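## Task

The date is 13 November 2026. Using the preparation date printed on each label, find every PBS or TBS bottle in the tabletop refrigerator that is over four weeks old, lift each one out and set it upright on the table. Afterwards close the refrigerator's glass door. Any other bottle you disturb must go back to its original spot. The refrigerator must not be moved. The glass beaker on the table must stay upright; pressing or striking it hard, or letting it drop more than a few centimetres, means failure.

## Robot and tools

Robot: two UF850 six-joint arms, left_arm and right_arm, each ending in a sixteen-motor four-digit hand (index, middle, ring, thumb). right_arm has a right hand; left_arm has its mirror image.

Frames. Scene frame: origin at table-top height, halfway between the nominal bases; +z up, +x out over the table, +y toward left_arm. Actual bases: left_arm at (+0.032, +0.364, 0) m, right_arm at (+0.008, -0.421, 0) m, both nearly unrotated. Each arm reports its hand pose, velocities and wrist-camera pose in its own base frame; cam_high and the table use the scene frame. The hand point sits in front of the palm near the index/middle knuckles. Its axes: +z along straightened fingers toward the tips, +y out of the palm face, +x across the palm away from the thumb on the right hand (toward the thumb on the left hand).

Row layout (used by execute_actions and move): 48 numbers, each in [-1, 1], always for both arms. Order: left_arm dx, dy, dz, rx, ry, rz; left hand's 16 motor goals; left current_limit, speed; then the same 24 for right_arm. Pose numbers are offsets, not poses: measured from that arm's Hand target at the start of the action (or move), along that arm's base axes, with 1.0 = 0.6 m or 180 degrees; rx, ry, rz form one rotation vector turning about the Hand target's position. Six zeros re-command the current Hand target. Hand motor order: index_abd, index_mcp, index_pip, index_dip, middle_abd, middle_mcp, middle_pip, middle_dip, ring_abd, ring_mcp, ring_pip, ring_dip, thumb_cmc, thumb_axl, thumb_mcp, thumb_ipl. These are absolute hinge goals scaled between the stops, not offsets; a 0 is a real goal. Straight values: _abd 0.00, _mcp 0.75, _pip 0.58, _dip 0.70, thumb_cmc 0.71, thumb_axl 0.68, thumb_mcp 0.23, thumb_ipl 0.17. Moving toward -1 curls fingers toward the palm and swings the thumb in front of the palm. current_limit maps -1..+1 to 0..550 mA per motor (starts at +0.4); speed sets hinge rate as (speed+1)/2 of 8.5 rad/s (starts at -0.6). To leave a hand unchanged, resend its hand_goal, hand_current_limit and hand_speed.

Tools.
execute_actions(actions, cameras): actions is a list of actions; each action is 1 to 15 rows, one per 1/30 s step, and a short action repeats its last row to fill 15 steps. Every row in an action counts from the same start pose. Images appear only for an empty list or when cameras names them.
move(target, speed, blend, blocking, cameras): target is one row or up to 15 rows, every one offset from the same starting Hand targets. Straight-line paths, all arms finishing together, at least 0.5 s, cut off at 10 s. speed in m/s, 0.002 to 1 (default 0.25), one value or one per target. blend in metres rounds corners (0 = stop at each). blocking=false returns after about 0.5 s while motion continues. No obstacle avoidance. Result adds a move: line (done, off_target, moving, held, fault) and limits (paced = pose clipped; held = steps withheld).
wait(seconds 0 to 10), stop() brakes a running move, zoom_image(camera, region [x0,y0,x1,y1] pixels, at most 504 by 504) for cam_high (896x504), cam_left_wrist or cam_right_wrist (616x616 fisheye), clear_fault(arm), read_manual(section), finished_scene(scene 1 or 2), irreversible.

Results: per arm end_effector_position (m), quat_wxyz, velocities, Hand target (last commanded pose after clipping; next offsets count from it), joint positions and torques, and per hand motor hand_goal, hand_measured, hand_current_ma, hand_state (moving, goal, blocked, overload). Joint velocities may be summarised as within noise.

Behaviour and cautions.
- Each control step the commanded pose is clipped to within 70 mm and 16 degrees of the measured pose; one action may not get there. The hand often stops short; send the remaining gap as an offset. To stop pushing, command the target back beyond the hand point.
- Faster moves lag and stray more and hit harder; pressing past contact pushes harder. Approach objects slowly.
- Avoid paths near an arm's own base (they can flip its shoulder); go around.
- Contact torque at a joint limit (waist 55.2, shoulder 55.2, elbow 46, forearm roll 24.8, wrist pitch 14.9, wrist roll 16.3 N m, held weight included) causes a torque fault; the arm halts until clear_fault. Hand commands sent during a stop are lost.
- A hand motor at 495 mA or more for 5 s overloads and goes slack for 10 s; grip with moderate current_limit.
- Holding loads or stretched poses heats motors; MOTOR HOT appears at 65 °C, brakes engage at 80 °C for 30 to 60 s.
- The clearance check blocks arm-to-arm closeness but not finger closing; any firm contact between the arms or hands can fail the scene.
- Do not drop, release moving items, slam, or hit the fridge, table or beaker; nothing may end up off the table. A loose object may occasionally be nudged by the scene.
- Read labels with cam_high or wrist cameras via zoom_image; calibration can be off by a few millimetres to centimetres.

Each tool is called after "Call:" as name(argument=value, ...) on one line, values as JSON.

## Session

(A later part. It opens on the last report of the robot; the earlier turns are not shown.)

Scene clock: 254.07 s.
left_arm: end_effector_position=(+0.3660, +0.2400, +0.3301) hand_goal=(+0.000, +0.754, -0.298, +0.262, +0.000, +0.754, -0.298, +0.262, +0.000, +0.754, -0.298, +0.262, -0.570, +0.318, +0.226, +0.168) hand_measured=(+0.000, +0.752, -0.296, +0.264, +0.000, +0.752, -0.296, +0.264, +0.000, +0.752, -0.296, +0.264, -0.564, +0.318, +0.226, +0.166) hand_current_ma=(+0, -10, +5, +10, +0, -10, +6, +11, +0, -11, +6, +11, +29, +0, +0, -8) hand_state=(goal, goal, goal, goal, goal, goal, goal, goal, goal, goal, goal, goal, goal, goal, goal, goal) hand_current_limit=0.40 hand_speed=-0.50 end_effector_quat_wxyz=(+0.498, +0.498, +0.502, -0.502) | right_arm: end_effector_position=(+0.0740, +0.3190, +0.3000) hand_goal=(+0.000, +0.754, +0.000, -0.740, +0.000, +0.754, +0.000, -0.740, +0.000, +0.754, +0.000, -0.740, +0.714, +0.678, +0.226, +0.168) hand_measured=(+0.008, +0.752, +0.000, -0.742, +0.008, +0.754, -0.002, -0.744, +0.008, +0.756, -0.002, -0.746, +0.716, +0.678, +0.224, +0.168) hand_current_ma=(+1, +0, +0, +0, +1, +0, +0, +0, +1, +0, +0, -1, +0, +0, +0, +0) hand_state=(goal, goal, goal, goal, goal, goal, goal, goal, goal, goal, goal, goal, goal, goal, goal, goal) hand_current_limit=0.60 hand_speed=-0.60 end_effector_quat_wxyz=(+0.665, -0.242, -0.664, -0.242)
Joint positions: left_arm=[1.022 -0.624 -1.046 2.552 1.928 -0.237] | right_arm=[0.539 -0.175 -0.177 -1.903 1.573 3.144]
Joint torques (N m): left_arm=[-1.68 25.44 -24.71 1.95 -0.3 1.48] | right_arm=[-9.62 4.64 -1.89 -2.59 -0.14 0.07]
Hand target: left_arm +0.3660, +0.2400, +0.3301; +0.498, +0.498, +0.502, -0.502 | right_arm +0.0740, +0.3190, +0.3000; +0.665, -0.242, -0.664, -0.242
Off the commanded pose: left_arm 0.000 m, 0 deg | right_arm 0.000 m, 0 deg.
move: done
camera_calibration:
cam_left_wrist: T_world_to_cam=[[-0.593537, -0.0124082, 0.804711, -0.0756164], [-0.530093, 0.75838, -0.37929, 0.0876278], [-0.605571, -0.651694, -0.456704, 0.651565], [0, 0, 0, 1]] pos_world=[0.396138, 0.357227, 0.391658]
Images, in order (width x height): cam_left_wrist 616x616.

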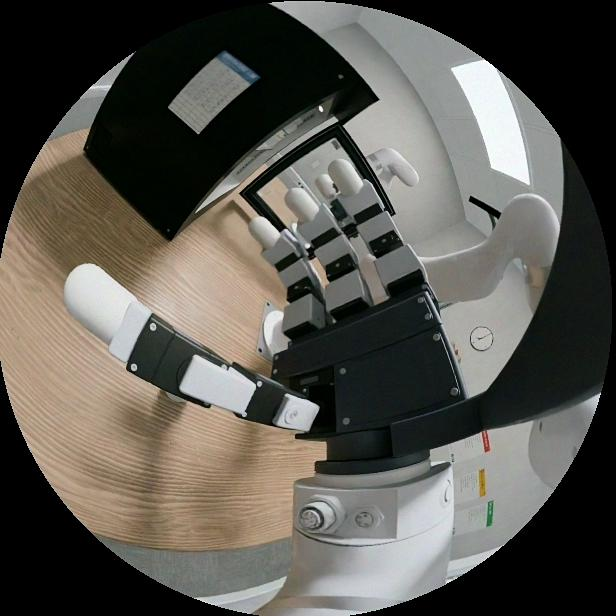

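Call:
move(target=[[-0.0683,-0.3167,-0.0835,0,0,0,0,0.754,-0.299,0.261,0,0.754,-0.299,0.261,0,0.754,-0.299,0.261,-0.571,0.317,0.226,0.168,0.4,-0.5,0,0,0,0,0,0,0,0.754,0.0,-0.74,0,0.754,0.0,-0.74,0,0.754,0.0,-0.74,0.714,0.678,0.226,0.168,0.6,-0.6],[-0.0683,-0.75,-0.1835,0,0,0,0,0.754,-0.299,0.261,0,0.754,-0.299,0.261,0,0.754,-0.299,0.261,-0.571,0.317,0.226,0.168,0.4,-0.5,0,0,0,0,0,0,0,0.754,0.0,-0.74,0,0.754,0.0,-0.74,0,0.754,0.0,-0.74,0.714,0.678,0.226,0.168,0.6,-0.6]], speed=0.25, blend=0.05, cameras=["cam_left_wrist","cam_high"])

Scene clock: 257.87 s.
left_arm: end_effector_position=(+0.3250, -0.2100, +0.2200) hand_goal=(+0.000, +0.754, -0.298, +0.262, +0.000, +0.754, -0.298, +0.262, +0.000, +0.754, -0.298, +0.262, -0.570, +0.318, +0.226, +0.168) hand_measured=(+0.000, +0.752, -0.296, +0.264, +0.000, +0.752, -0.296, +0.264, +0.000, +0.752, -0.296, +0.264, -0.562, +0.318, +0.226, +0.166) hand_current_ma=(+1, -8, +5, +10, +1, -9, +6, +11, +1, -9, +6, +11, +30, +0, +2, -7) hand_state=(goal, goal, goal, goal, goal, goal, goal, goal, goal, goal, goal, goal, goal, goal, goal, goal) hand_current_limit=0.40 hand_speed=-0.50 end_effector_quat_wxyz=(+0.498, +0.498, +0.502, -0.502) | right_arm: end_effector_position=(+0.0740, +0.3190, +0.3000) hand_goal=(+0.000, +0.754, +0.000, -0.740, +0.000, +0.754, +0.000, -0.740, +0.000, +0.754, +0.000, -0.740, +0.714, +0.678, +0.226, +0.168) hand_measured=(+0.008, +0.752, +0.000, -0.742, +0.008, +0.754, -0.002, -0.744, +0.008, +0.756, -0.002, -0.746, +0.716, +0.678, +0.224, +0.168) hand_current_ma=(+1, +0, +0, +0, +1, +0, +0, +0, +1, +0, +0, -1, +0, +0, +0, +0) hand_state=(goal, goal, goal, goal, goal, goal, goal, goal, goal, goal, goal, goal, goal, goal, goal, goal) hand_current_limit=0.60 hand_speed=-0.60 end_effector_quat_wxyz=(+0.665, -0.242, -0.664, -0.242)
Joint positions: left_arm=[0.042 -0.564 -0.297 1.612 1.56 0.26] | right_arm=[0.539 -0.175 -0.177 -1.903 1.573 3.144]
Joint torques (N m): left_arm=[-8.89 12.92 -13.7 -2.34 2.57 1.39] | right_arm=[-9.03 3.84 -2.49 -2.76 -0.15 0.1]
Hand target: left_arm +0.3250, -0.2100, +0.2200; +0.498, +0.498, +0.502, -0.502 | right_arm +0.0740, +0.3190, +0.3000; +0.665, -0.242, -0.664, -0.242
Off the commanded pose: left_arm 0.000 m, 0 deg | right_arm 0.000 m, 0 deg.
move: done
camera_calibration:
cam_left_wrist: T_world_to_cam=[[-0.593531, -0.0122404, 0.804718, -0.0168659], [-0.529909, 0.758502, -0.379304, 0.365408], [-0.605737, -0.651556, -0.45668, 0.283316], [0, 0, 0, 1]] pos_world=[0.355238, -0.0927729, 0.281558]
Images, in order (width x height): cam_high 896x504, cam_left_wrist 616x616.

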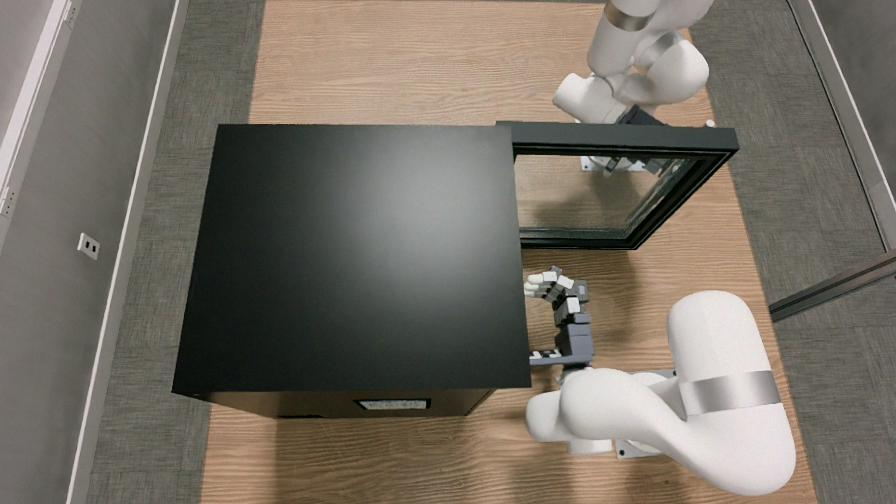

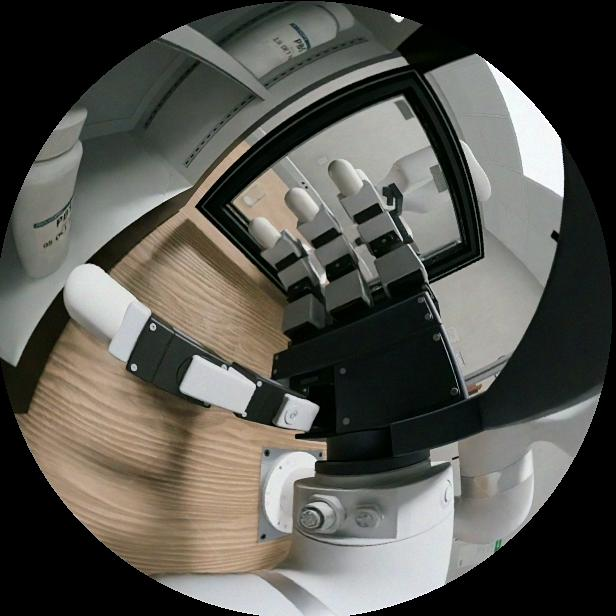

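Call:
move(target=[[0.01,0,-0.1083,0,0,0,0,0.754,-0.299,0.261,0,0.754,-0.299,0.261,0,0.754,-0.299,0.261,-0.571,0.317,0.226,0.168,0.4,-0.5,0,0,0,0,0,0,0,0.754,0.0,-0.74,0,0.754,0.0,-0.74,0,0.754,0.0,-0.74,0.714,0.678,0.226,0.168,0.6,-0.6],[0.1417,-0.0833,-0.1083,0,0,0.25,0,0.754,-0.299,0.261,0,0.754,-0.299,0.261,0,0.754,-0.299,0.261,-0.571,0.317,0.226,0.168,0.4,-0.5,0,0,0,0,0,0,0,0.754,0.0,-0.74,0,0.754,0.0,-0.74,0,0.754,0.0,-0.74,0.714,0.678,0.226,0.168,0.6,-0.6],[0.125,-0.05,-0.1167,0,0,0.5,0,0.754,-0.299,0.261,0,0.754,-0.299,0.261,0,0.754,-0.299,0.261,-0.571,0.317,0.226,0.168,0.4,-0.5,0,0,0,0,0,0,0,0.754,0.0,-0.74,0,0.754,0.0,-0.74,0,0.754,0.0,-0.74,0.714,0.678,0.226,0.168,0.6,-0.6]], speed=[0.2,0.3,0.3], blend=0.01, cameras=["cam_left_wrist"])

Scene clock: 262.17 s.
left_arm: end_effector_position=(+0.4000, -0.2401, +0.1499) hand_goal=(+0.000, +0.754, -0.298, +0.262, +0.000, +0.754, -0.298, +0.262, +0.000, +0.754, -0.298, +0.262, -0.570, +0.318, +0.226, +0.168) hand_measured=(+0.002, +0.754, -0.296, +0.264, +0.002, +0.754, -0.296, +0.264, +0.002, +0.754, -0.296, +0.264, -0.560, +0.318, +0.228, +0.168) hand_current_ma=(+7, +1, +4, +9, +7, +1, +5, +11, +7, +1, +5, +10, +42, +0, +9, -5) hand_state=(goal, goal, goal, goal, goal, goal, goal, goal, goal, goal, goal, goal, goal, goal, goal, goal) hand_current_limit=0.40 hand_speed=-0.50 end_effector_quat_wxyz=(+0.707, -0.002, +0.707, -0.003) | right_arm: end_effector_position=(+0.0740, +0.3190, +0.3000) hand_goal=(+0.000, +0.754, +0.000, -0.740, +0.000, +0.754, +0.000, -0.740, +0.000, +0.754, +0.000, -0.740, +0.714, +0.678, +0.226, +0.168) hand_measured=(+0.002, +0.754, +0.000, -0.740, +0.004, +0.754, -0.002, -0.742, +0.002, +0.754, -0.002, -0.742, +0.716, +0.678, +0.224, +0.168) hand_current_ma=(+0, +0, +0, +0, +0, +0, +0, +0, +0, +0, +0, +0, +0, +0, +0, +0) hand_state=(goal, goal, goal, goal, goal, goal, goal, goal, goal, goal, goal, goal, goal, goal, goal, goal) hand_current_limit=0.60 hand_speed=-0.60 end_effector_quat_wxyz=(+0.665, -0.242, -0.664, -0.242)
Joint positions: left_arm=[-1.065 -0.86 -0.69 -1.07 1.654 -0.157] | right_arm=[0.539 -0.175 -0.177 -1.903 1.573 3.144]
Joint torques (N m): left_arm=[1.63 21.86 -15.72 -3.75 -0.14 1.57] | right_arm=[7.63 4.6 -12.41 3.33 3.14 0.07]
Hand target: left_arm +0.4000, -0.2400, +0.1499; +0.707, -0.002, +0.707, -0.003 | right_arm +0.0740, +0.3190, +0.3000; +0.665, -0.242, -0.664, -0.242
Off the commanded pose: left_arm 0.000 m, 0 deg | right_arm 0.000 m, 0 deg.
move: done
camera_calibration:
cam_left_wrist: T_world_to_cam=[[0.0121136, -0.593562, 0.804697, -0.298233], [-0.758636, -0.529714, -0.379308, 0.183676], [0.651402, -0.605878, -0.456714, -0.214794], [0, 0, 0, 1]] pos_world=[0.282873, -0.209863, 0.211558]
Images, in order (width x height): cam_left_wrist 616x616.

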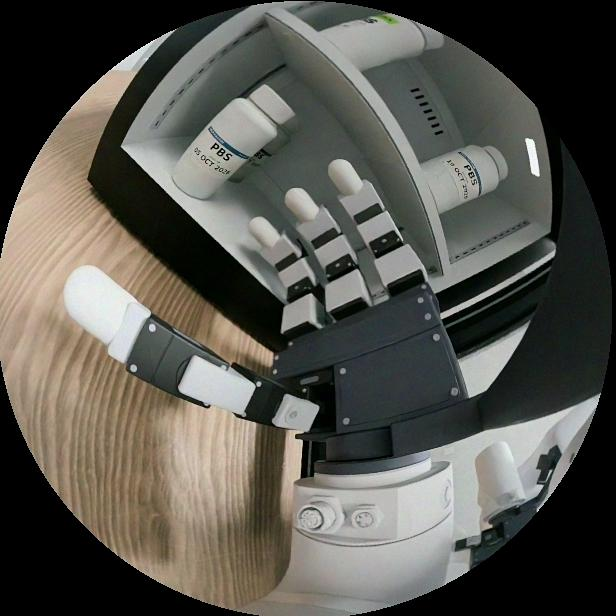

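Call:
execute_actions(actions=[])

Scene clock: 262.67 s.
left_arm: end_effector_position=(+0.4000, -0.2400, +0.1499) hand_goal=(+0.000, +0.754, -0.298, +0.262, +0.000, +0.754, -0.298, +0.262, +0.000, +0.754, -0.298, +0.262, -0.570, +0.318, +0.226, +0.168) hand_measured=(+0.002, +0.754, -0.296, +0.264, +0.002, +0.754, -0.296, +0.264, +0.002, +0.754, -0.296, +0.264, -0.560, +0.318, +0.228, +0.168) hand_current_ma=(+7, +1, +4, +9, +7, +1, +5, +11, +7, +1, +5, +10, +42, +0, +9, -5) hand_state=(goal, goal, goal, goal, goal, goal, goal, goal, goal, goal, goal, goal, goal, goal, goal, goal) hand_current_limit=0.40 hand_speed=-0.50 end_effector_quat_wxyz=(+0.707, -0.002, +0.707, -0.003) | right_arm: end_effector_position=(+0.0740, +0.3190, +0.3000) hand_goal=(+0.000, +0.754, +0.000, -0.740, +0.000, +0.754, +0.000, -0.740, +0.000, +0.754, +0.000, -0.740, +0.714, +0.678, +0.226, +0.168) hand_measured=(+0.002, +0.754, +0.000, -0.740, +0.004, +0.754, -0.002, -0.742, +0.002, +0.754, -0.002, -0.742, +0.716, +0.678, +0.224, +0.168) hand_current_ma=(+0, +0, +0, +0, +0, +0, +0, +0, +0, +0, +0, +0, +0, +0, +0, +0) hand_state=(goal, goal, goal, goal, goal, goal, goal, goal, goal, goal, goal, goal, goal, goal, goal, goal) hand_current_limit=0.60 hand_speed=-0.60 end_effector_quat_wxyz=(+0.665, -0.242, -0.664, -0.242)
Joint positions: left_arm=[-1.065 -0.86 -0.69 -1.07 1.654 -0.156] | right_arm=[0.539 -0.175 -0.177 -1.903 1.573 3.144]
Joint velocities: within noise
Joint torques (N m): left_arm=[7.99 22.99 -16.31 -4.04 -0.2 1.52] | right_arm=[8.57 4.58 -12.22 3.59 3.18 0]
Motor temperatures (°C): left_arm=[27 32 27 37 34 33] | right_arm=[30 34 34 33 31 31]
Hand target: left_arm +0.4000, -0.2400, +0.1499; +0.707, -0.002, +0.707, -0.003 | right_arm +0.0740, +0.3190, +0.3000; +0.665, -0.242, -0.664, -0.242
Off the commanded pose: left_arm 0.000 m, 0 deg | right_arm 0.000 m, 0 deg.
camera_calibration:
cam_left_wrist: T_world_to_cam=[[0.0122404, -0.593531, 0.804718, -0.298267], [-0.758502, -0.529909, -0.379304, 0.183596], [0.651556, -0.605737, -0.45668, -0.214815], [0, 0, 0, 1]] pos_world=[0.282873, -0.209862, 0.211558]
cam_right_wrist: T_world_to_cam=[[0.430393, 0.443212, -0.786337, 0.0938082], [0.199052, -0.896307, -0.396247, 0.340302], [-0.88042, 0.0140203, -0.473987, 0.32791], [0, 0, 0, 1]] pos_world=[0.180587, 0.258841, 0.364034]

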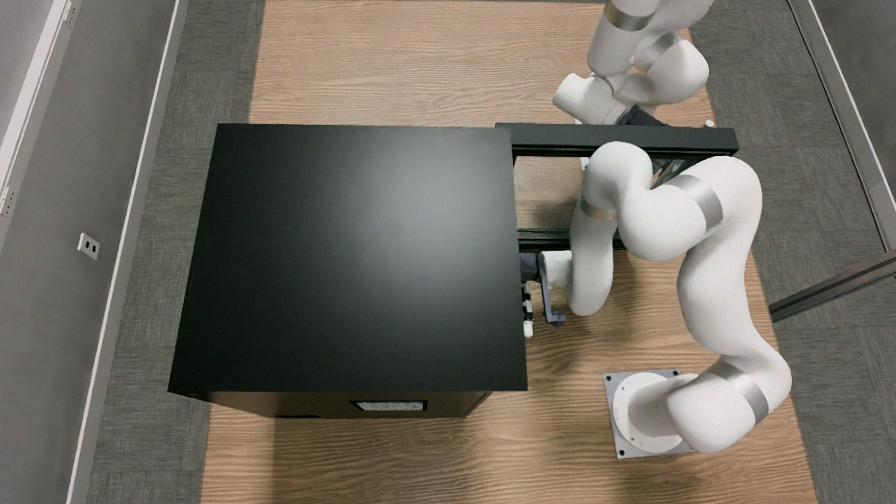

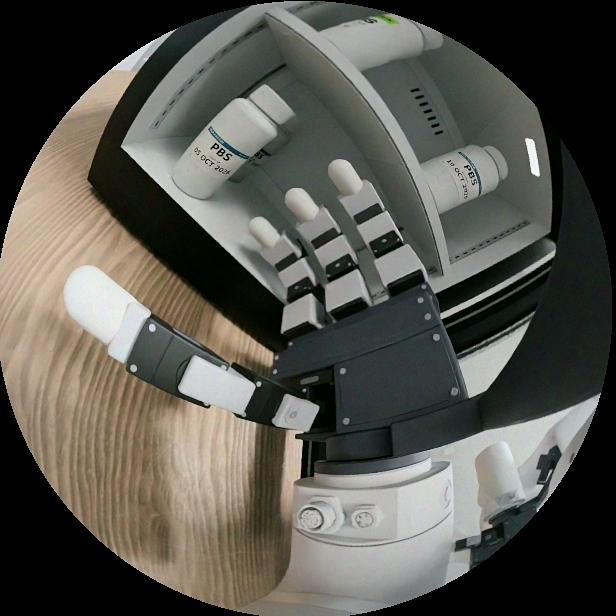

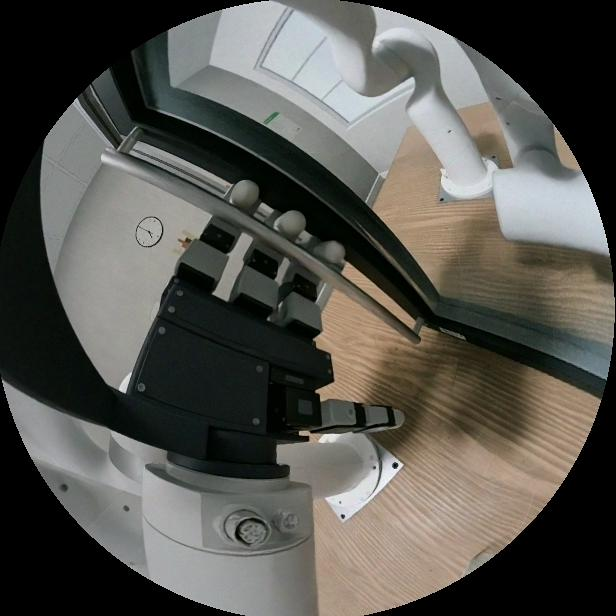

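Call:
move(target=[0,0.075,0,0,0,-0.111,0,0.754,-0.299,0.261,0,0.754,-0.299,0.261,0,0.754,-0.299,0.261,-0.571,0.317,0.226,0.168,0.4,-0.5,0,0,0,0,0,0,0,0.754,0.0,-0.74,0,0.754,0.0,-0.74,0,0.754,0.0,-0.74,0.714,0.678,0.226,0.168,0.6,-0.6], speed=0.1, cameras=["cam_high","cam_left_wrist"])

Scene clock: 269.30 s.
left_arm: end_effector_position=(+0.4000, -0.1950, +0.1499) hand_goal=(+0.000, +0.754, -0.298, +0.262, +0.000, +0.754, -0.298, +0.262, +0.000, +0.754, -0.298, +0.262, -0.570, +0.318, +0.226, +0.168) hand_measured=(+0.002, +0.754, -0.296, +0.264, +0.002, +0.754, -0.296, +0.264, +0.002, +0.754, -0.296, +0.264, -0.560, +0.318, +0.228, +0.168) hand_current_ma=(+7, +1, +4, +9, +7, +1, +5, +11, +7, +0, +5, +10, +42, +0, +9, -5) hand_state=(goal, goal, goal, goal, goal, goal, goal, goal, goal, goal, goal, goal, goal, goal, goal, goal) hand_current_limit=0.40 hand_speed=-0.50 end_effector_quat_wxyz=(+0.696, +0.120, +0.697, -0.125) | right_arm: end_effector_position=(+0.0740, +0.3190, +0.3000) hand_goal=(+0.000, +0.754, +0.000, -0.740, +0.000, +0.754, +0.000, -0.740, +0.000, +0.754, +0.000, -0.740, +0.714, +0.678, +0.226, +0.168) hand_measured=(+0.002, +0.754, +0.000, -0.740, +0.004, +0.754, -0.002, -0.742, +0.002, +0.754, -0.002, -0.742, +0.716, +0.678, +0.224, +0.168) hand_current_ma=(+0, +0, +0, +0, +0, +0, +0, +0, +0, +0, +0, +0, +0, +0, +0, +0) hand_state=(goal, goal, goal, goal, goal, goal, goal, goal, goal, goal, goal, goal, goal, goal, goal, goal) hand_current_limit=0.60 hand_speed=-0.60 end_effector_quat_wxyz=(+0.665, -0.242, -0.664, -0.242)
Joint positions: left_arm=[-0.882 -0.842 -0.431 -0.571 1.923 -0.225] | right_arm=[0.539 -0.175 -0.177 -1.903 1.573 3.144]
Joint torques (N m): left_arm=[9.03 17.46 6.96 1.61 2.63 1.45] | right_arm=[9.38 4.28 -12.37 3.54 3.29 0.12]
Hand target: left_arm +0.4000, -0.1950, +0.1499; +0.696, +0.120, +0.697, -0.126 | right_arm +0.0740, +0.3190, +0.3000; +0.665, -0.242, -0.664, -0.242
Off the commanded pose: left_arm 0.000 m, 0 deg | right_arm 0.000 m, 0 deg.
move: done
camera_calibration:
cam_left_wrist: T_world_to_cam=[[-0.191217, -0.56202, 0.804717, -0.18399], [-0.893887, -0.238959, -0.379296, 0.318398], [0.405466, -0.791854, -0.456689, -0.125401], [0, 0, 0, 1]] pos_world=[0.300275, -0.126622, 0.211558]
Images, in order (width x height): cam_high 896x504, cam_left_wrist 616x616.

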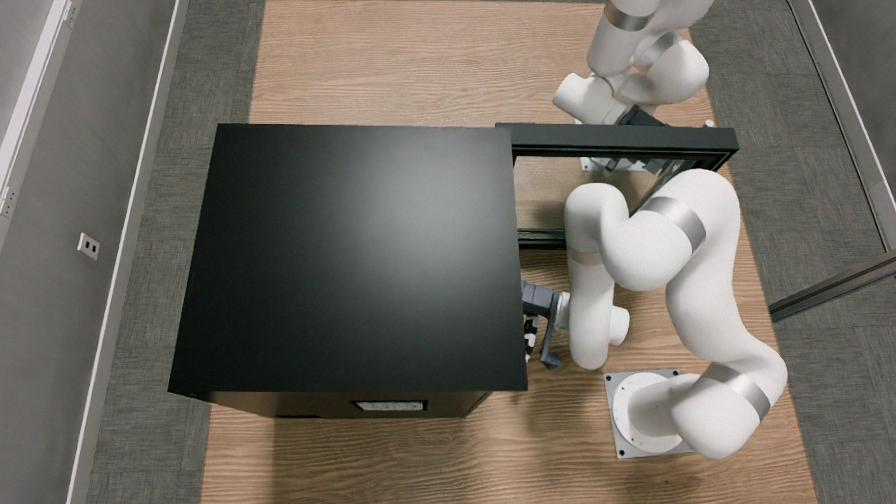

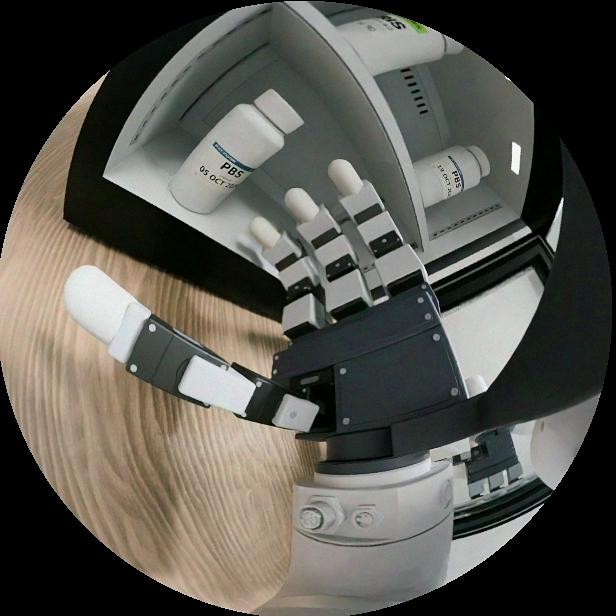

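Call:
zoom_image(camera="cam_left_wrist", region=[130, 60, 330, 260])

Scaled by 2.520 from the camera's 616x616 image, which has a finer 880x880 frame.

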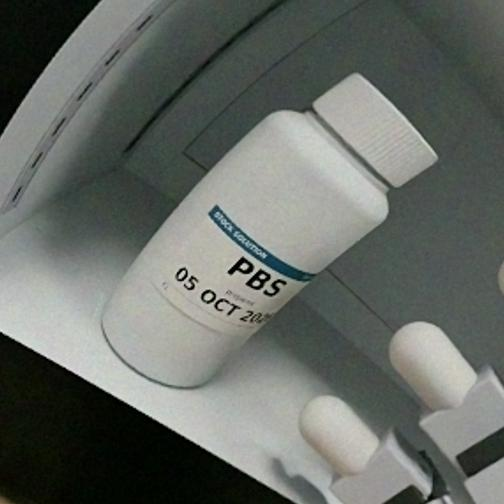

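Call:
move(target=[0.12,-0.0317,0,0,0,0,0,0.754,-0.299,0.261,0,0.754,-0.299,0.261,0,0.754,-0.299,0.261,-0.571,0.317,0.449,-0.589,0.4,-0.5,0,0,0,0,0,0,0,0.754,0.0,-0.74,0,0.754,0.0,-0.74,0,0.754,0.0,-0.74,0.714,0.678,0.226,0.168,0.6,-0.6], speed=0.1, cameras=["cam_high","cam_left_wrist"])

Scene clock: 281.00 s.
left_arm: end_effector_position=(+0.4720, -0.2140, +0.1499) hand_goal=(+0.000, +0.754, -0.298, +0.262, +0.000, +0.754, -0.298, +0.262, +0.000, +0.754, -0.298, +0.262, -0.570, +0.318, +0.450, -0.588) hand_measured=(+0.002, +0.754, -0.296, +0.264, +0.002, +0.754, -0.296, +0.264, +0.002, +0.754, -0.296, +0.264, -0.560, +0.318, +0.450, -0.586) hand_current_ma=(+7, +1, +4, +9, +7, +1, +5, +11, +7, +0, +5, +10, +42, +0, +0, +14) hand_state=(goal, goal, goal, goal, goal, goal, goal, goal, goal, goal, goal, goal, goal, goal, goal, goal) hand_current_limit=0.40 hand_speed=-0.50 end_effector_quat_wxyz=(+0.696, +0.120, +0.697, -0.125) | right_arm: end_effector_position=(+0.0740, +0.3190, +0.3000) hand_goal=(+0.000, +0.754, +0.000, -0.740, +0.000, +0.754, +0.000, -0.740, +0.000, +0.754, +0.000, -0.740, +0.714, +0.678, +0.226, +0.168) hand_measured=(+0.002, +0.754, +0.000, -0.740, +0.004, +0.754, -0.002, -0.742, +0.002, +0.754, -0.002, -0.742, +0.716, +0.678, +0.224, +0.168) hand_current_ma=(+0, +0, +0, +0, +0, +0, +0, +0, +0, +0, +0, +0, +0, +0, +0, +0) hand_state=(goal, goal, goal, goal, goal, goal, goal, goal, goal, goal, goal, goal, goal, goal, goal, goal) hand_current_limit=0.60 hand_speed=-0.60 end_effector_quat_wxyz=(+0.665, -0.242, -0.664, -0.242)
Joint positions: left_arm=[-0.746 -0.842 -0.572 -0.41 1.82 -0.114] | right_arm=[0.539 -0.175 -0.177 -1.903 1.573 3.144]
Joint torques (N m): left_arm=[7.64 20.99 -15.24 2.63 -0.3 1.39] | right_arm=[8.52 4.64 -12.47 3.34 3.2 0.1]
Hand target: left_arm +0.4720, -0.2140, +0.1499; +0.696, +0.120, +0.697, -0.126 | right_arm +0.0740, +0.3190, +0.3000; +0.665, -0.242, -0.664, -0.242
Off the commanded pose: left_arm 0.000 m, 0 deg | right_arm 0.000 m, 0 deg.
move: done
camera_calibration:
cam_left_wrist: T_world_to_cam=[[-0.191275, -0.562019, 0.804704, -0.180896], [-0.893912, -0.238856, -0.3793, 0.378153], [0.405383, -0.791885, -0.456709, -0.169569], [0, 0, 0, 1]] pos_world=[0.372175, -0.145622, 0.211558]
Images, in order (width x height): cam_high 896x504, cam_left_wrist 616x616.

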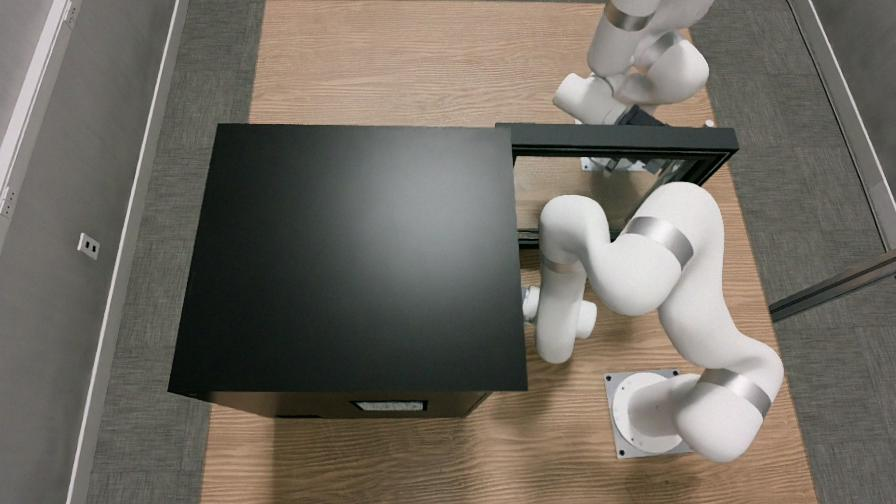

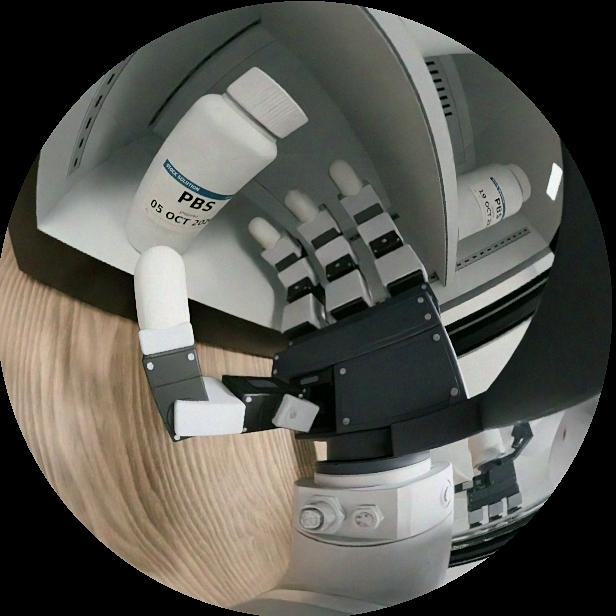

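Call:
zoom_image(camera="cam_left_wrist", region=[110, 40, 350, 280])

Scaled by 2.100 from the camera's 616x616 image, which has a finer 880x880 frame.

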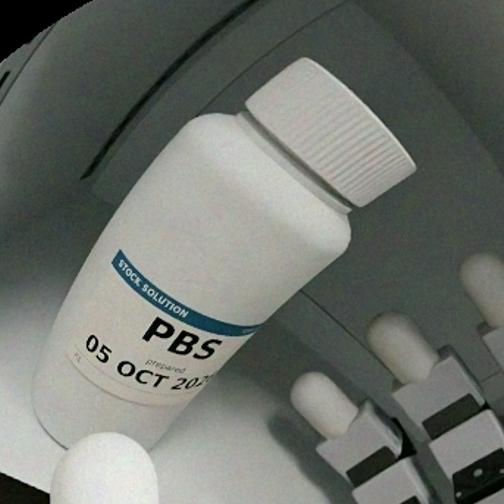

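Call:
move(target=[0.05,0.14,0,0,0,0.0833,0,0.754,-0.299,0.261,0,0.754,-0.299,0.261,0,0.754,-0.299,0.261,-0.571,0.317,0.449,-0.589,0.4,-0.5,0,0,0,0,0,0,0,0.754,0.0,-0.74,0,0.754,0.0,-0.74,0,0.754,0.0,-0.74,0.714,0.678,0.226,0.168,0.6,-0.6], speed=0.08, cameras=["cam_high","cam_left_wrist"])

Scene clock: 284.37 s.
left_arm: end_effector_position=(+0.5020, -0.1301, +0.1499) hand_goal=(+0.000, +0.754, -0.298, +0.262, +0.000, +0.754, -0.298, +0.262, +0.000, +0.754, -0.298, +0.262, -0.570, +0.318, +0.450, -0.588) hand_measured=(+0.002, +0.754, -0.296, +0.264, +0.002, +0.756, -0.296, +0.264, +0.002, +0.754, -0.296, +0.264, -0.560, +0.318, +0.450, -0.586) hand_current_ma=(+7, +1, +4, +9, +7, +8, +5, +11, +7, +0, +5, +10, +42, +0, +0, +14) hand_state=(goal, goal, goal, goal, goal, goal, goal, goal, goal, goal, goal, goal, goal, goal, goal, goal) hand_current_limit=0.40 hand_speed=-0.50 end_effector_quat_wxyz=(+0.706, +0.028, +0.706, -0.034) | right_arm: end_effector_position=(+0.0740, +0.3190, +0.3000) hand_goal=(+0.000, +0.754, +0.000, -0.740, +0.000, +0.754, +0.000, -0.740, +0.000, +0.754, +0.000, -0.740, +0.714, +0.678, +0.226, +0.168) hand_measured=(+0.002, +0.754, +0.000, -0.740, +0.004, +0.754, -0.002, -0.742, +0.002, +0.754, -0.002, -0.742, +0.716, +0.678, +0.224, +0.168) hand_current_ma=(+0, +0, +0, +0, +0, +0, +0, +0, +0, +0, +0, +0, +0, +0, +0, +0) hand_state=(goal, goal, goal, goal, goal, goal, goal, goal, goal, goal, goal, goal, goal, goal, goal, goal) hand_current_limit=0.60 hand_speed=-0.60 end_effector_quat_wxyz=(+0.665, -0.242, -0.664, -0.242)
Joint positions: left_arm=[-0.617 -0.846 -0.609 -0.541 1.776 -0.129] | right_arm=[0.539 -0.175 -0.177 -1.903 1.573 3.144]
Joint torques (N m): left_arm=[7.52 21.88 -15.27 -4.05 -0.36 -0.31] | right_arm=[7.86 4.77 -12.23 3.84 3.24 0.09]
Hand target: left_arm +0.5020, -0.1300, +0.1499; +0.706, +0.028, +0.706, -0.034 | right_arm +0.0740, +0.3190, +0.3000; +0.665, -0.242, -0.664, -0.242
Off the commanded pose: left_arm 0.000 m, 0 deg | right_arm 0.000 m, 0 deg.
move: done
camera_calibration:
cam_left_wrist: T_world_to_cam=[[-0.0394416, -0.592262, 0.80478, -0.208139], [-0.801714, -0.461966, -0.379266, 0.349725], [0.596405, -0.660162, -0.456604, -0.194012], [0, 0, 0, 1]] pos_world=[0.387879, -0.0897912, 0.211558]
Images, in order (width x height): cam_high 896x504, cam_left_wrist 616x616.

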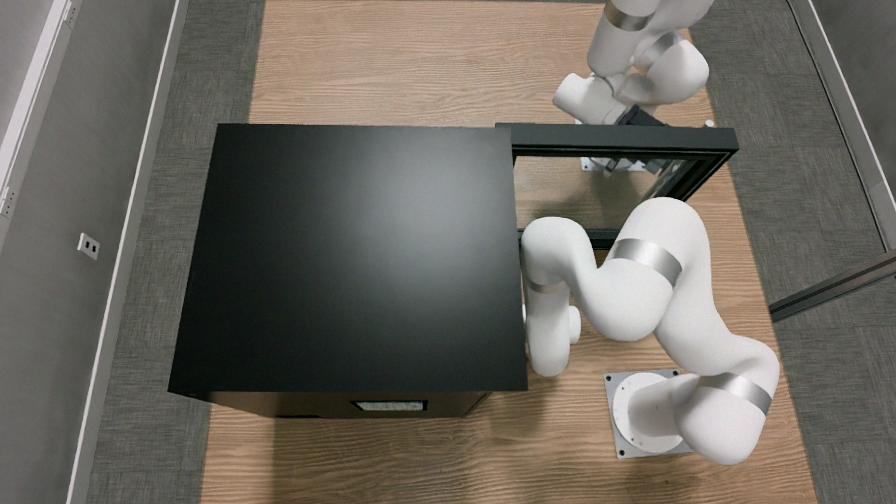

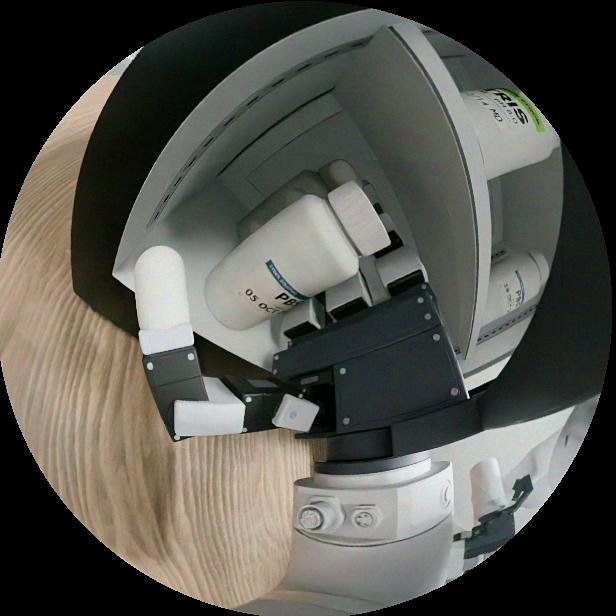

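Call:
move(target=[[0,0,0,0,0,0,0,0.72,-0.5,0.0,0,0.72,-0.5,0.0,0,0.72,-0.5,0.0,-0.571,0.317,0.2,-0.5,0.4,-0.7,0,0,0,0,0,0,0,0.754,0.0,-0.74,0,0.754,0.0,-0.74,0,0.754,0.0,-0.74,0.714,0.678,0.226,0.168,0.6,-0.6],[0,0,0,0,0,0,0,0.62,-0.65,-0.3,0,0.62,-0.65,-0.3,0,0.62,-0.65,-0.3,-0.571,0.317,-0.32,-0.36,0.4,-0.7,0,0,0,0,0,0,0,0.754,0.0,-0.74,0,0.754,0.0,-0.74,0,0.754,0.0,-0.74,0.714,0.678,0.226,0.168,0.6,-0.6]], speed=0.05, cameras=["cam_left_wrist"])

Scene clock: 287.03 s.
left_arm: end_effector_position=(+0.5021, -0.1300, +0.1499) hand_goal=(+0.000, +0.620, -0.650, -0.300, +0.000, +0.620, -0.650, -0.300, +0.000, +0.620, -0.650, -0.300, -0.570, +0.318, -0.320, -0.360) hand_measured=(+0.002, +0.636, -0.628, -0.278, +0.002, +0.636, -0.626, -0.274, +0.002, +0.622, -0.648, -0.298, -0.558, +0.320, -0.046, -0.356) hand_current_ma=(+7, +77, +96, +100, +7, +70, +103, +112, +7, +10, +11, +11, +51, +11, +385, +23) hand_state=(goal, goal, blocked, blocked, goal, goal, blocked, blocked, goal, goal, goal, goal, goal, goal, blocked, goal) hand_current_limit=0.40 hand_speed=-0.70 end_effector_quat_wxyz=(+0.706, +0.028, +0.706, -0.034) | right_arm: end_effector_position=(+0.0740, +0.3190, +0.3000) hand_goal=(+0.000, +0.754, +0.000, -0.740, +0.000, +0.754, +0.000, -0.740, +0.000, +0.754, +0.000, -0.740, +0.714, +0.678, +0.226, +0.168) hand_measured=(+0.002, +0.754, +0.000, -0.740, +0.004, +0.754, -0.002, -0.742, +0.002, +0.754, -0.002, -0.742, +0.716, +0.678, +0.224, +0.168) hand_current_ma=(+0, +0, +0, +0, +0, +0, +0, +0, +0, +0, +0, +0, +0, +0, +0, +0) hand_state=(goal, goal, goal, goal, goal, goal, goal, goal, goal, goal, goal, goal, goal, goal, goal, goal) hand_current_limit=0.60 hand_speed=-0.60 end_effector_quat_wxyz=(+0.665, -0.242, -0.664, -0.242)
Joint positions: left_arm=[-0.617 -0.846 -0.609 -0.541 1.776 -0.129] | right_arm=[0.539 -0.175 -0.177 -1.903 1.573 3.144]
Joint torques (N m): left_arm=[4.18 22.97 -11.89 -1.51 0.06 1.19] | right_arm=[8.77 5.24 -12.04 3.76 3.18 0.09]
Hand target: left_arm +0.5020, -0.1300, +0.1499; +0.706, +0.028, +0.706, -0.034 | right_arm +0.0740, +0.3190, +0.3000; +0.665, -0.242, -0.664, -0.242
Off the commanded pose: left_arm 0.000 m, 0 deg | right_arm 0.000 m, 0 deg.
move: done
camera_calibration:
cam_left_wrist: T_world_to_cam=[[-0.039274, -0.592368, 0.80471, -0.208194], [-0.801635, -0.46209, -0.379281, 0.349766], [0.596522, -0.65998, -0.456715, -0.194076], [0, 0, 0, 1]] pos_world=[0.387979, -0.0897906, 0.211558]
Images, in order (width x height): cam_left_wrist 616x616.

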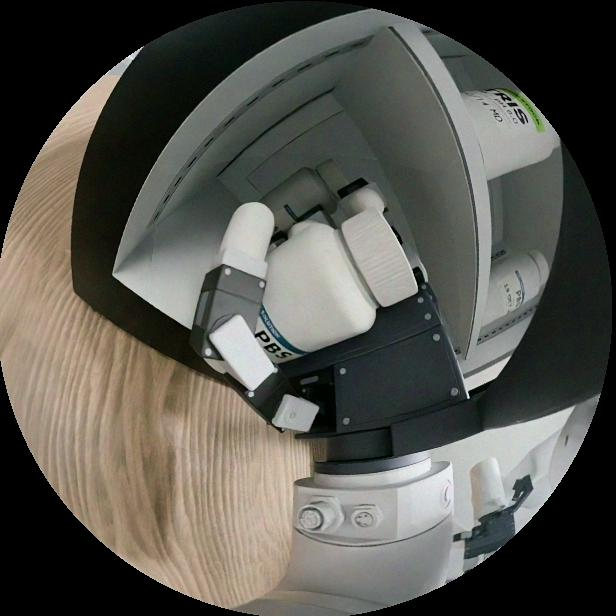

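Call:
move(target=[[0,0,0,0,0,0,0,0.55,-0.8,-0.5,0,0.55,-0.8,-0.5,0,0.6,-0.7,-0.35,-0.571,0.317,-0.32,-0.5,0.4,-0.7,0,0,0,0,0,0,0,0.754,0.0,-0.74,0,0.754,0.0,-0.74,0,0.754,0.0,-0.74,0.714,0.678,0.226,0.168,0.6,-0.6]], speed=0.05, cameras=["cam_left_wrist"])

Call:
zoom_image(camera="cam_left_wrist", region=[180, 140, 440, 400])

Scene clock: 288.10 s.
left_arm: end_effector_position=(+0.5021, -0.1300, +0.1499) hand_goal=(+0.000, +0.550, -0.800, -0.500, +0.000, +0.550, -0.800, -0.500, +0.000, +0.600, -0.700, -0.350, -0.570, +0.318, -0.320, -0.500) hand_measured=(+0.002, +0.632, -0.628, -0.290, +0.002, +0.630, -0.626, -0.286, +0.002, +0.606, -0.684, -0.336, -0.556, +0.316, -0.046, -0.378) hand_current_ma=(+7, +385, +385, +385, +7, +385, +385, +385, +7, +30, +70, +63, +63, -9, +385, +385) hand_state=(goal, blocked, blocked, blocked, goal, blocked, blocked, blocked, goal, goal, goal, goal, goal, goal, blocked, blocked) hand_current_limit=0.40 hand_speed=-0.70 end_effector_quat_wxyz=(+0.706, +0.028, +0.706, -0.034) | right_arm: end_effector_position=(+0.0740, +0.3190, +0.3000) hand_goal=(+0.000, +0.754, +0.000, -0.740, +0.000, +0.754, +0.000, -0.740, +0.000, +0.754, +0.000, -0.740, +0.714, +0.678, +0.226, +0.168) hand_measured=(+0.002, +0.754, +0.000, -0.740, +0.004, +0.754, -0.002, -0.742, +0.002, +0.754, -0.002, -0.742, +0.716, +0.678, +0.224, +0.168) hand_current_ma=(+0, +0, +0, +0, +0, +0, +0, +0, +0, +0, +0, +0, +0, +0, +0, +0) hand_state=(goal, goal, goal, goal, goal, goal, goal, goal, goal, goal, goal, goal, goal, goal, goal, goal) hand_current_limit=0.60 hand_speed=-0.60 end_effector_quat_wxyz=(+0.665, -0.242, -0.664, -0.242)
Joint positions: left_arm=[-0.617 -0.846 -0.609 -0.541 1.776 -0.129] | right_arm=[0.539 -0.175 -0.177 -1.903 1.573 3.144]
Joint torques (N m): left_arm=[0.34 25.54 -8.41 -0.01 0.33 0.79] | right_arm=[8.37 3.61 -12.09 3.7 3.2 0.19]
Hand target: left_arm +0.5020, -0.1300, +0.1499; +0.706, +0.028, +0.706, -0.034 | right_arm +0.0740, +0.3190, +0.3000; +0.665, -0.242, -0.664, -0.242
Off the commanded pose: left_arm 0.000 m, 0 deg | right_arm 0.000 m, 0 deg.
move: done
camera_calibration:
cam_left_wrist: T_world_to_cam=[[-0.039274, -0.592368, 0.80471, -0.208194], [-0.801635, -0.46209, -0.379281, 0.349766], [0.596522, -0.65998, -0.456715, -0.194076], [0, 0, 0, 1]] pos_world=[0.387979, -0.0897906, 0.211558]
Images, in order (width x height): cam_left_wrist 616x616.

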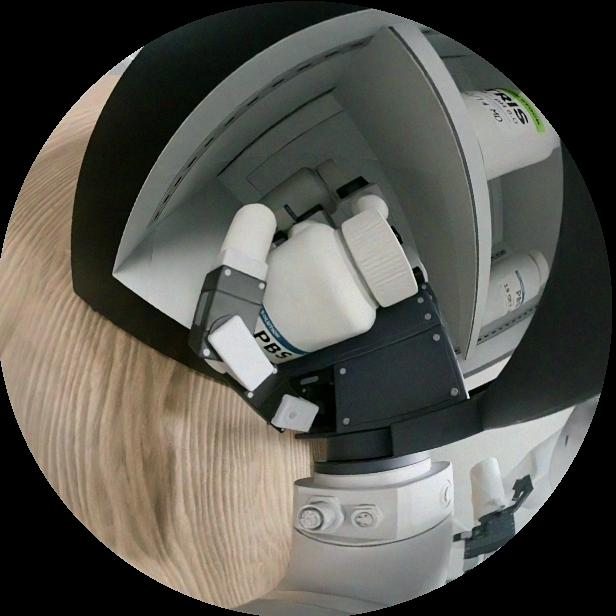

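Scaled by 1.938 from the camera's 616x616 image, which has a finer 880x880 frame.

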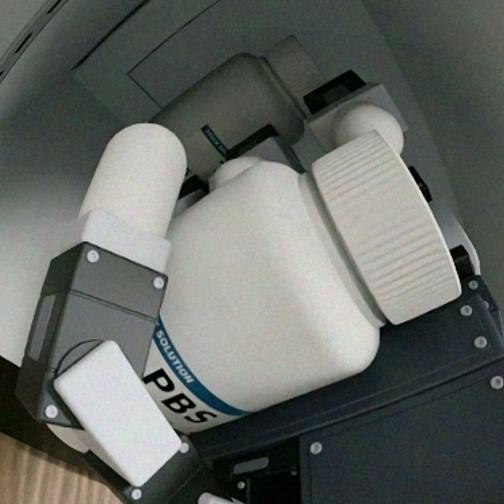

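Call:
move(target=[[0,0,0.0133,0,0,0,0,0.55,-0.8,-0.5,0,0.55,-0.8,-0.5,0,0.6,-0.7,-0.35,-0.571,0.317,-0.32,-0.5,0.4,-0.7,0,0,0,0,0,0,0,0.754,0.0,-0.74,0,0.754,0.0,-0.74,0,0.754,0.0,-0.74,0.714,0.678,0.226,0.168,0.6,-0.6],[-0.05,-0.0133,0.0133,0,0,0,0,0.55,-0.8,-0.5,0,0.55,-0.8,-0.5,0,0.6,-0.7,-0.35,-0.571,0.317,-0.32,-0.5,0.4,-0.7,0,0,0,0,0,0,0,0.754,0.0,-0.74,0,0.754,0.0,-0.74,0,0.754,0.0,-0.74,0.714,0.678,0.226,0.168,0.6,-0.6]], speed=0.06, cameras=["cam_left_wrist"])

Scene clock: 290.53 s.
left_arm: end_effector_position=(+0.4721, -0.1380, +0.1579) hand_goal=(+0.000, +0.550, -0.800, -0.500, +0.000, +0.550, -0.800, -0.500, +0.000, +0.600, -0.700, -0.350, -0.570, +0.318, -0.320, -0.500) hand_measured=(+0.002, +0.632, -0.628, -0.292, +0.002, +0.624, -0.626, -0.286, +0.002, +0.606, -0.690, -0.344, -0.550, +0.316, -0.044, -0.380) hand_current_ma=(+7, +385, +385, +385, +7, +370, +385, +385, +7, +28, +43, +28, +85, -9, +385, +385) hand_state=(goal, blocked, blocked, blocked, goal, blocked, blocked, blocked, goal, goal, goal, goal, goal, goal, blocked, blocked) hand_current_limit=0.40 hand_speed=-0.70 end_effector_quat_wxyz=(+0.706, +0.028, +0.706, -0.034) | right_arm: end_effector_position=(+0.0740, +0.3190, +0.3000) hand_goal=(+0.000, +0.754, +0.000, -0.740, +0.000, +0.754, +0.000, -0.740, +0.000, +0.754, +0.000, -0.740, +0.714, +0.678, +0.226, +0.168) hand_measured=(+0.002, +0.754, +0.000, -0.740, +0.004, +0.754, -0.002, -0.742, +0.002, +0.754, -0.002, -0.742, +0.716, +0.678, +0.224, +0.168) hand_current_ma=(+0, +0, +0, +0, +0, +0, +0, +0, +0, +0, +0, +0, +0, +0, +0, +0) hand_state=(goal, goal, goal, goal, goal, goal, goal, goal, goal, goal, goal, goal, goal, goal, goal, goal) hand_current_limit=0.60 hand_speed=-0.60 end_effector_quat_wxyz=(+0.665, -0.242, -0.664, -0.242)
Joint positions: left_arm=[-0.691 -0.815 -0.554 -0.62 1.786 -0.158] | right_arm=[0.539 -0.175 -0.177 -1.903 1.573 3.144]
Joint torques (N m): left_arm=[-9.07 57.8 3.78 -3.53 2.93 -1.32] | right_arm=[8.54 4.02 -11.87 3.39 3.24 0.17]
Hand target: left_arm +0.4720, -0.1380, +0.1579; +0.706, +0.028, +0.706, -0.034 | right_arm +0.0740, +0.3190, +0.3000; +0.665, -0.242, -0.664, -0.242
Off the commanded pose: left_arm 0.000 m, 0 deg | right_arm 0.000 m, 0 deg.
move: done
camera_calibration:
cam_left_wrist: T_world_to_cam=[[-0.0393573, -0.592357, 0.804714, -0.220519], [-0.801661, -0.462023, -0.379307, 0.325077], [0.596481, -0.660036, -0.456686, -0.177804], [0, 0, 0, 1]] pos_world=[0.357979, -0.0977908, 0.219558]
Images, in order (width x height): cam_left_wrist 616x616.

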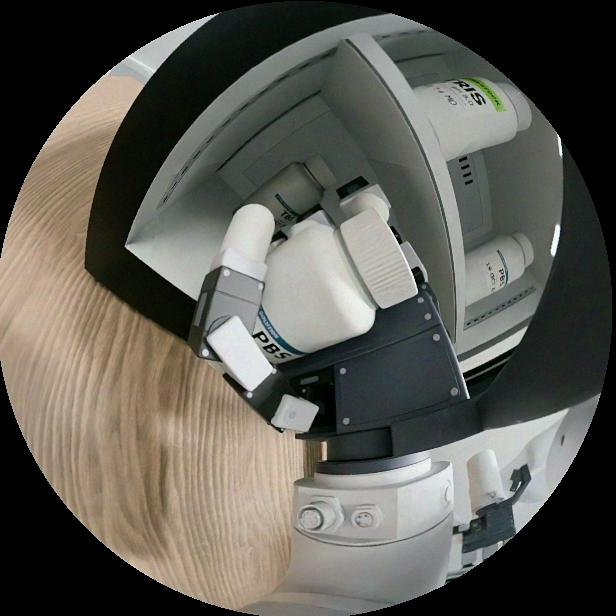

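Call:
move(target=[[-0.1867,-0.045,0,0,0,0,0,0.55,-0.8,-0.5,0,0.55,-0.8,-0.5,0,0.6,-0.7,-0.35,-0.571,0.317,-0.32,-0.5,0.4,-0.7,0,0,0,0,0,0,0,0.754,0.0,-0.74,0,0.754,0.0,-0.74,0,0.754,0.0,-0.74,0.714,0.678,0.226,0.168,0.6,-0.6]], speed=0.1, cameras=["cam_left_wrist","cam_high"])

Call:
zoom_image(camera="cam_left_wrist", region=[180, 100, 400, 320])

Scene clock: 292.90 s.
left_arm: end_effector_position=(+0.3600, -0.1650, +0.1579) hand_goal=(+0.000, +0.550, -0.800, -0.500, +0.000, +0.550, -0.800, -0.500, +0.000, +0.600, -0.700, -0.350, -0.570, +0.318, -0.320, -0.500) hand_measured=(+0.002, +0.632, -0.628, -0.292, +0.002, +0.624, -0.626, -0.286, +0.002, +0.606, -0.690, -0.344, -0.550, +0.316, -0.044, -0.380) hand_current_ma=(+7, +385, +385, +385, +7, +370, +385, +385, +7, +28, +43, +28, +85, -9, +385, +385) hand_state=(goal, blocked, blocked, blocked, goal, blocked, blocked, blocked, goal, goal, goal, goal, goal, goal, blocked, blocked) hand_current_limit=0.40 hand_speed=-0.70 end_effector_quat_wxyz=(+0.706, +0.028, +0.706, -0.034) | right_arm: end_effector_position=(+0.0740, +0.3190, +0.3000) hand_goal=(+0.000, +0.754, +0.000, -0.740, +0.000, +0.754, +0.000, -0.740, +0.000, +0.754, +0.000, -0.740, +0.714, +0.678, +0.226, +0.168) hand_measured=(+0.002, +0.754, +0.000, -0.740, +0.004, +0.754, -0.002, -0.742, +0.002, +0.754, -0.002, -0.742, +0.716, +0.678, +0.224, +0.168) hand_current_ma=(+0, +0, +0, +0, +0, +0, +0, +0, +0, +0, +0, +0, +0, +0, +0, +0) hand_state=(goal, goal, goal, goal, goal, goal, goal, goal, goal, goal, goal, goal, goal, goal, goal, goal) hand_current_limit=0.60 hand_speed=-0.60 end_effector_quat_wxyz=(+0.665, -0.242, -0.664, -0.242)
Joint positions: left_arm=[-1.045 -0.812 -0.436 -0.991 1.784 -0.319] | right_arm=[0.539 -0.175 -0.177 -1.903 1.573 3.144]
Joint torques (N m): left_arm=[-9.37 17.34 7.32 -4.33 0.03 -1.34] | right_arm=[8.8 4.27 -12.24 3.32 3.16 0.18]
Hand target: left_arm +0.3600, -0.1650, +0.1579; +0.706, +0.028, +0.706, -0.034 | right_arm +0.0740, +0.3190, +0.3000; +0.665, -0.242, -0.664, -0.242
Off the commanded pose: left_arm 0.000 m, 0 deg | right_arm 0.000 m, 0 deg.
move: done
camera_calibration:
cam_left_wrist: T_world_to_cam=[[-0.0393573, -0.592357, 0.804714, -0.240921], [-0.801661, -0.462023, -0.379307, 0.222816], [0.596481, -0.660036, -0.456686, -0.12882], [0, 0, 0, 1]] pos_world=[0.245979, -0.124791, 0.219558]
Images, in order (width x height): cam_high 896x504, cam_left_wrist 616x616.

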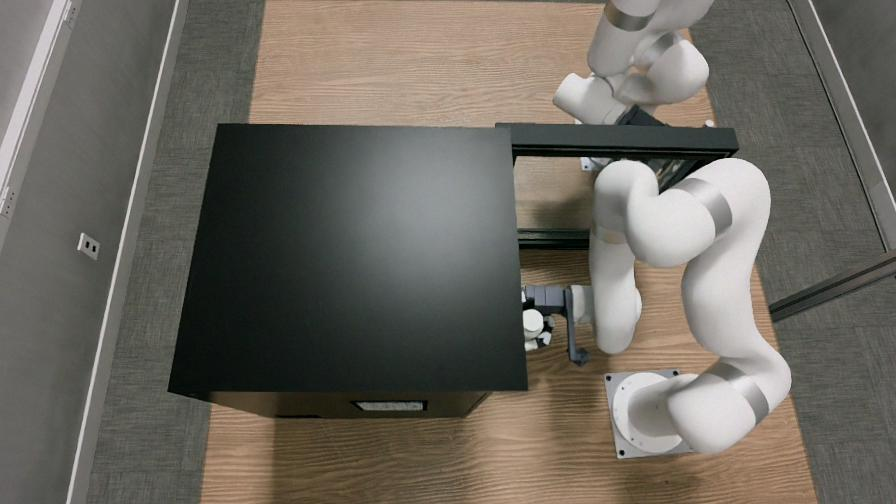

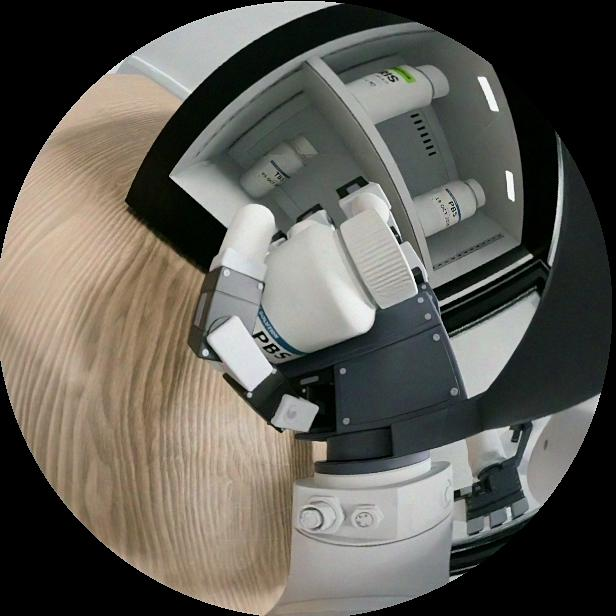

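Scaled by 2.291 from the camera's 616x616 image, which has a finer 880x880 frame.

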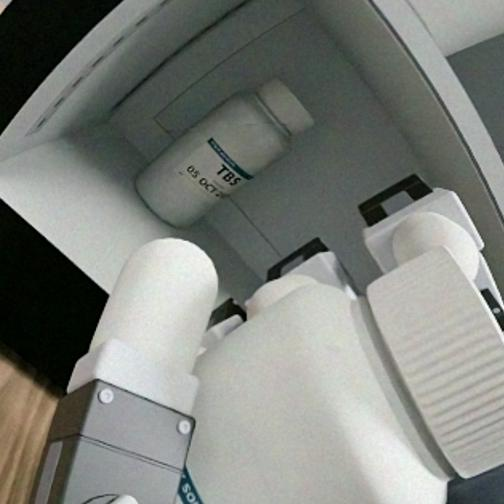

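Call:
zoom_image(camera="cam_left_wrist", region=[235, 130, 325, 210])

Scaled by 5.600 from the camera's 616x616 image, which has a finer 880x880 frame.

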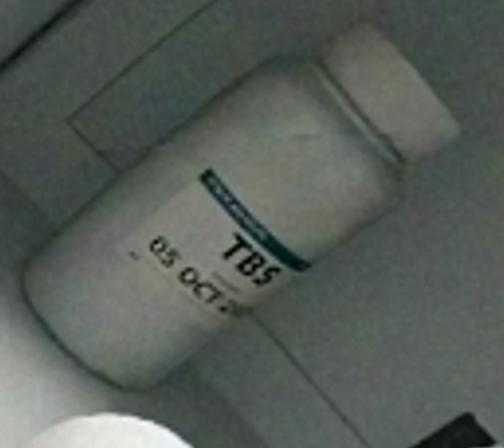

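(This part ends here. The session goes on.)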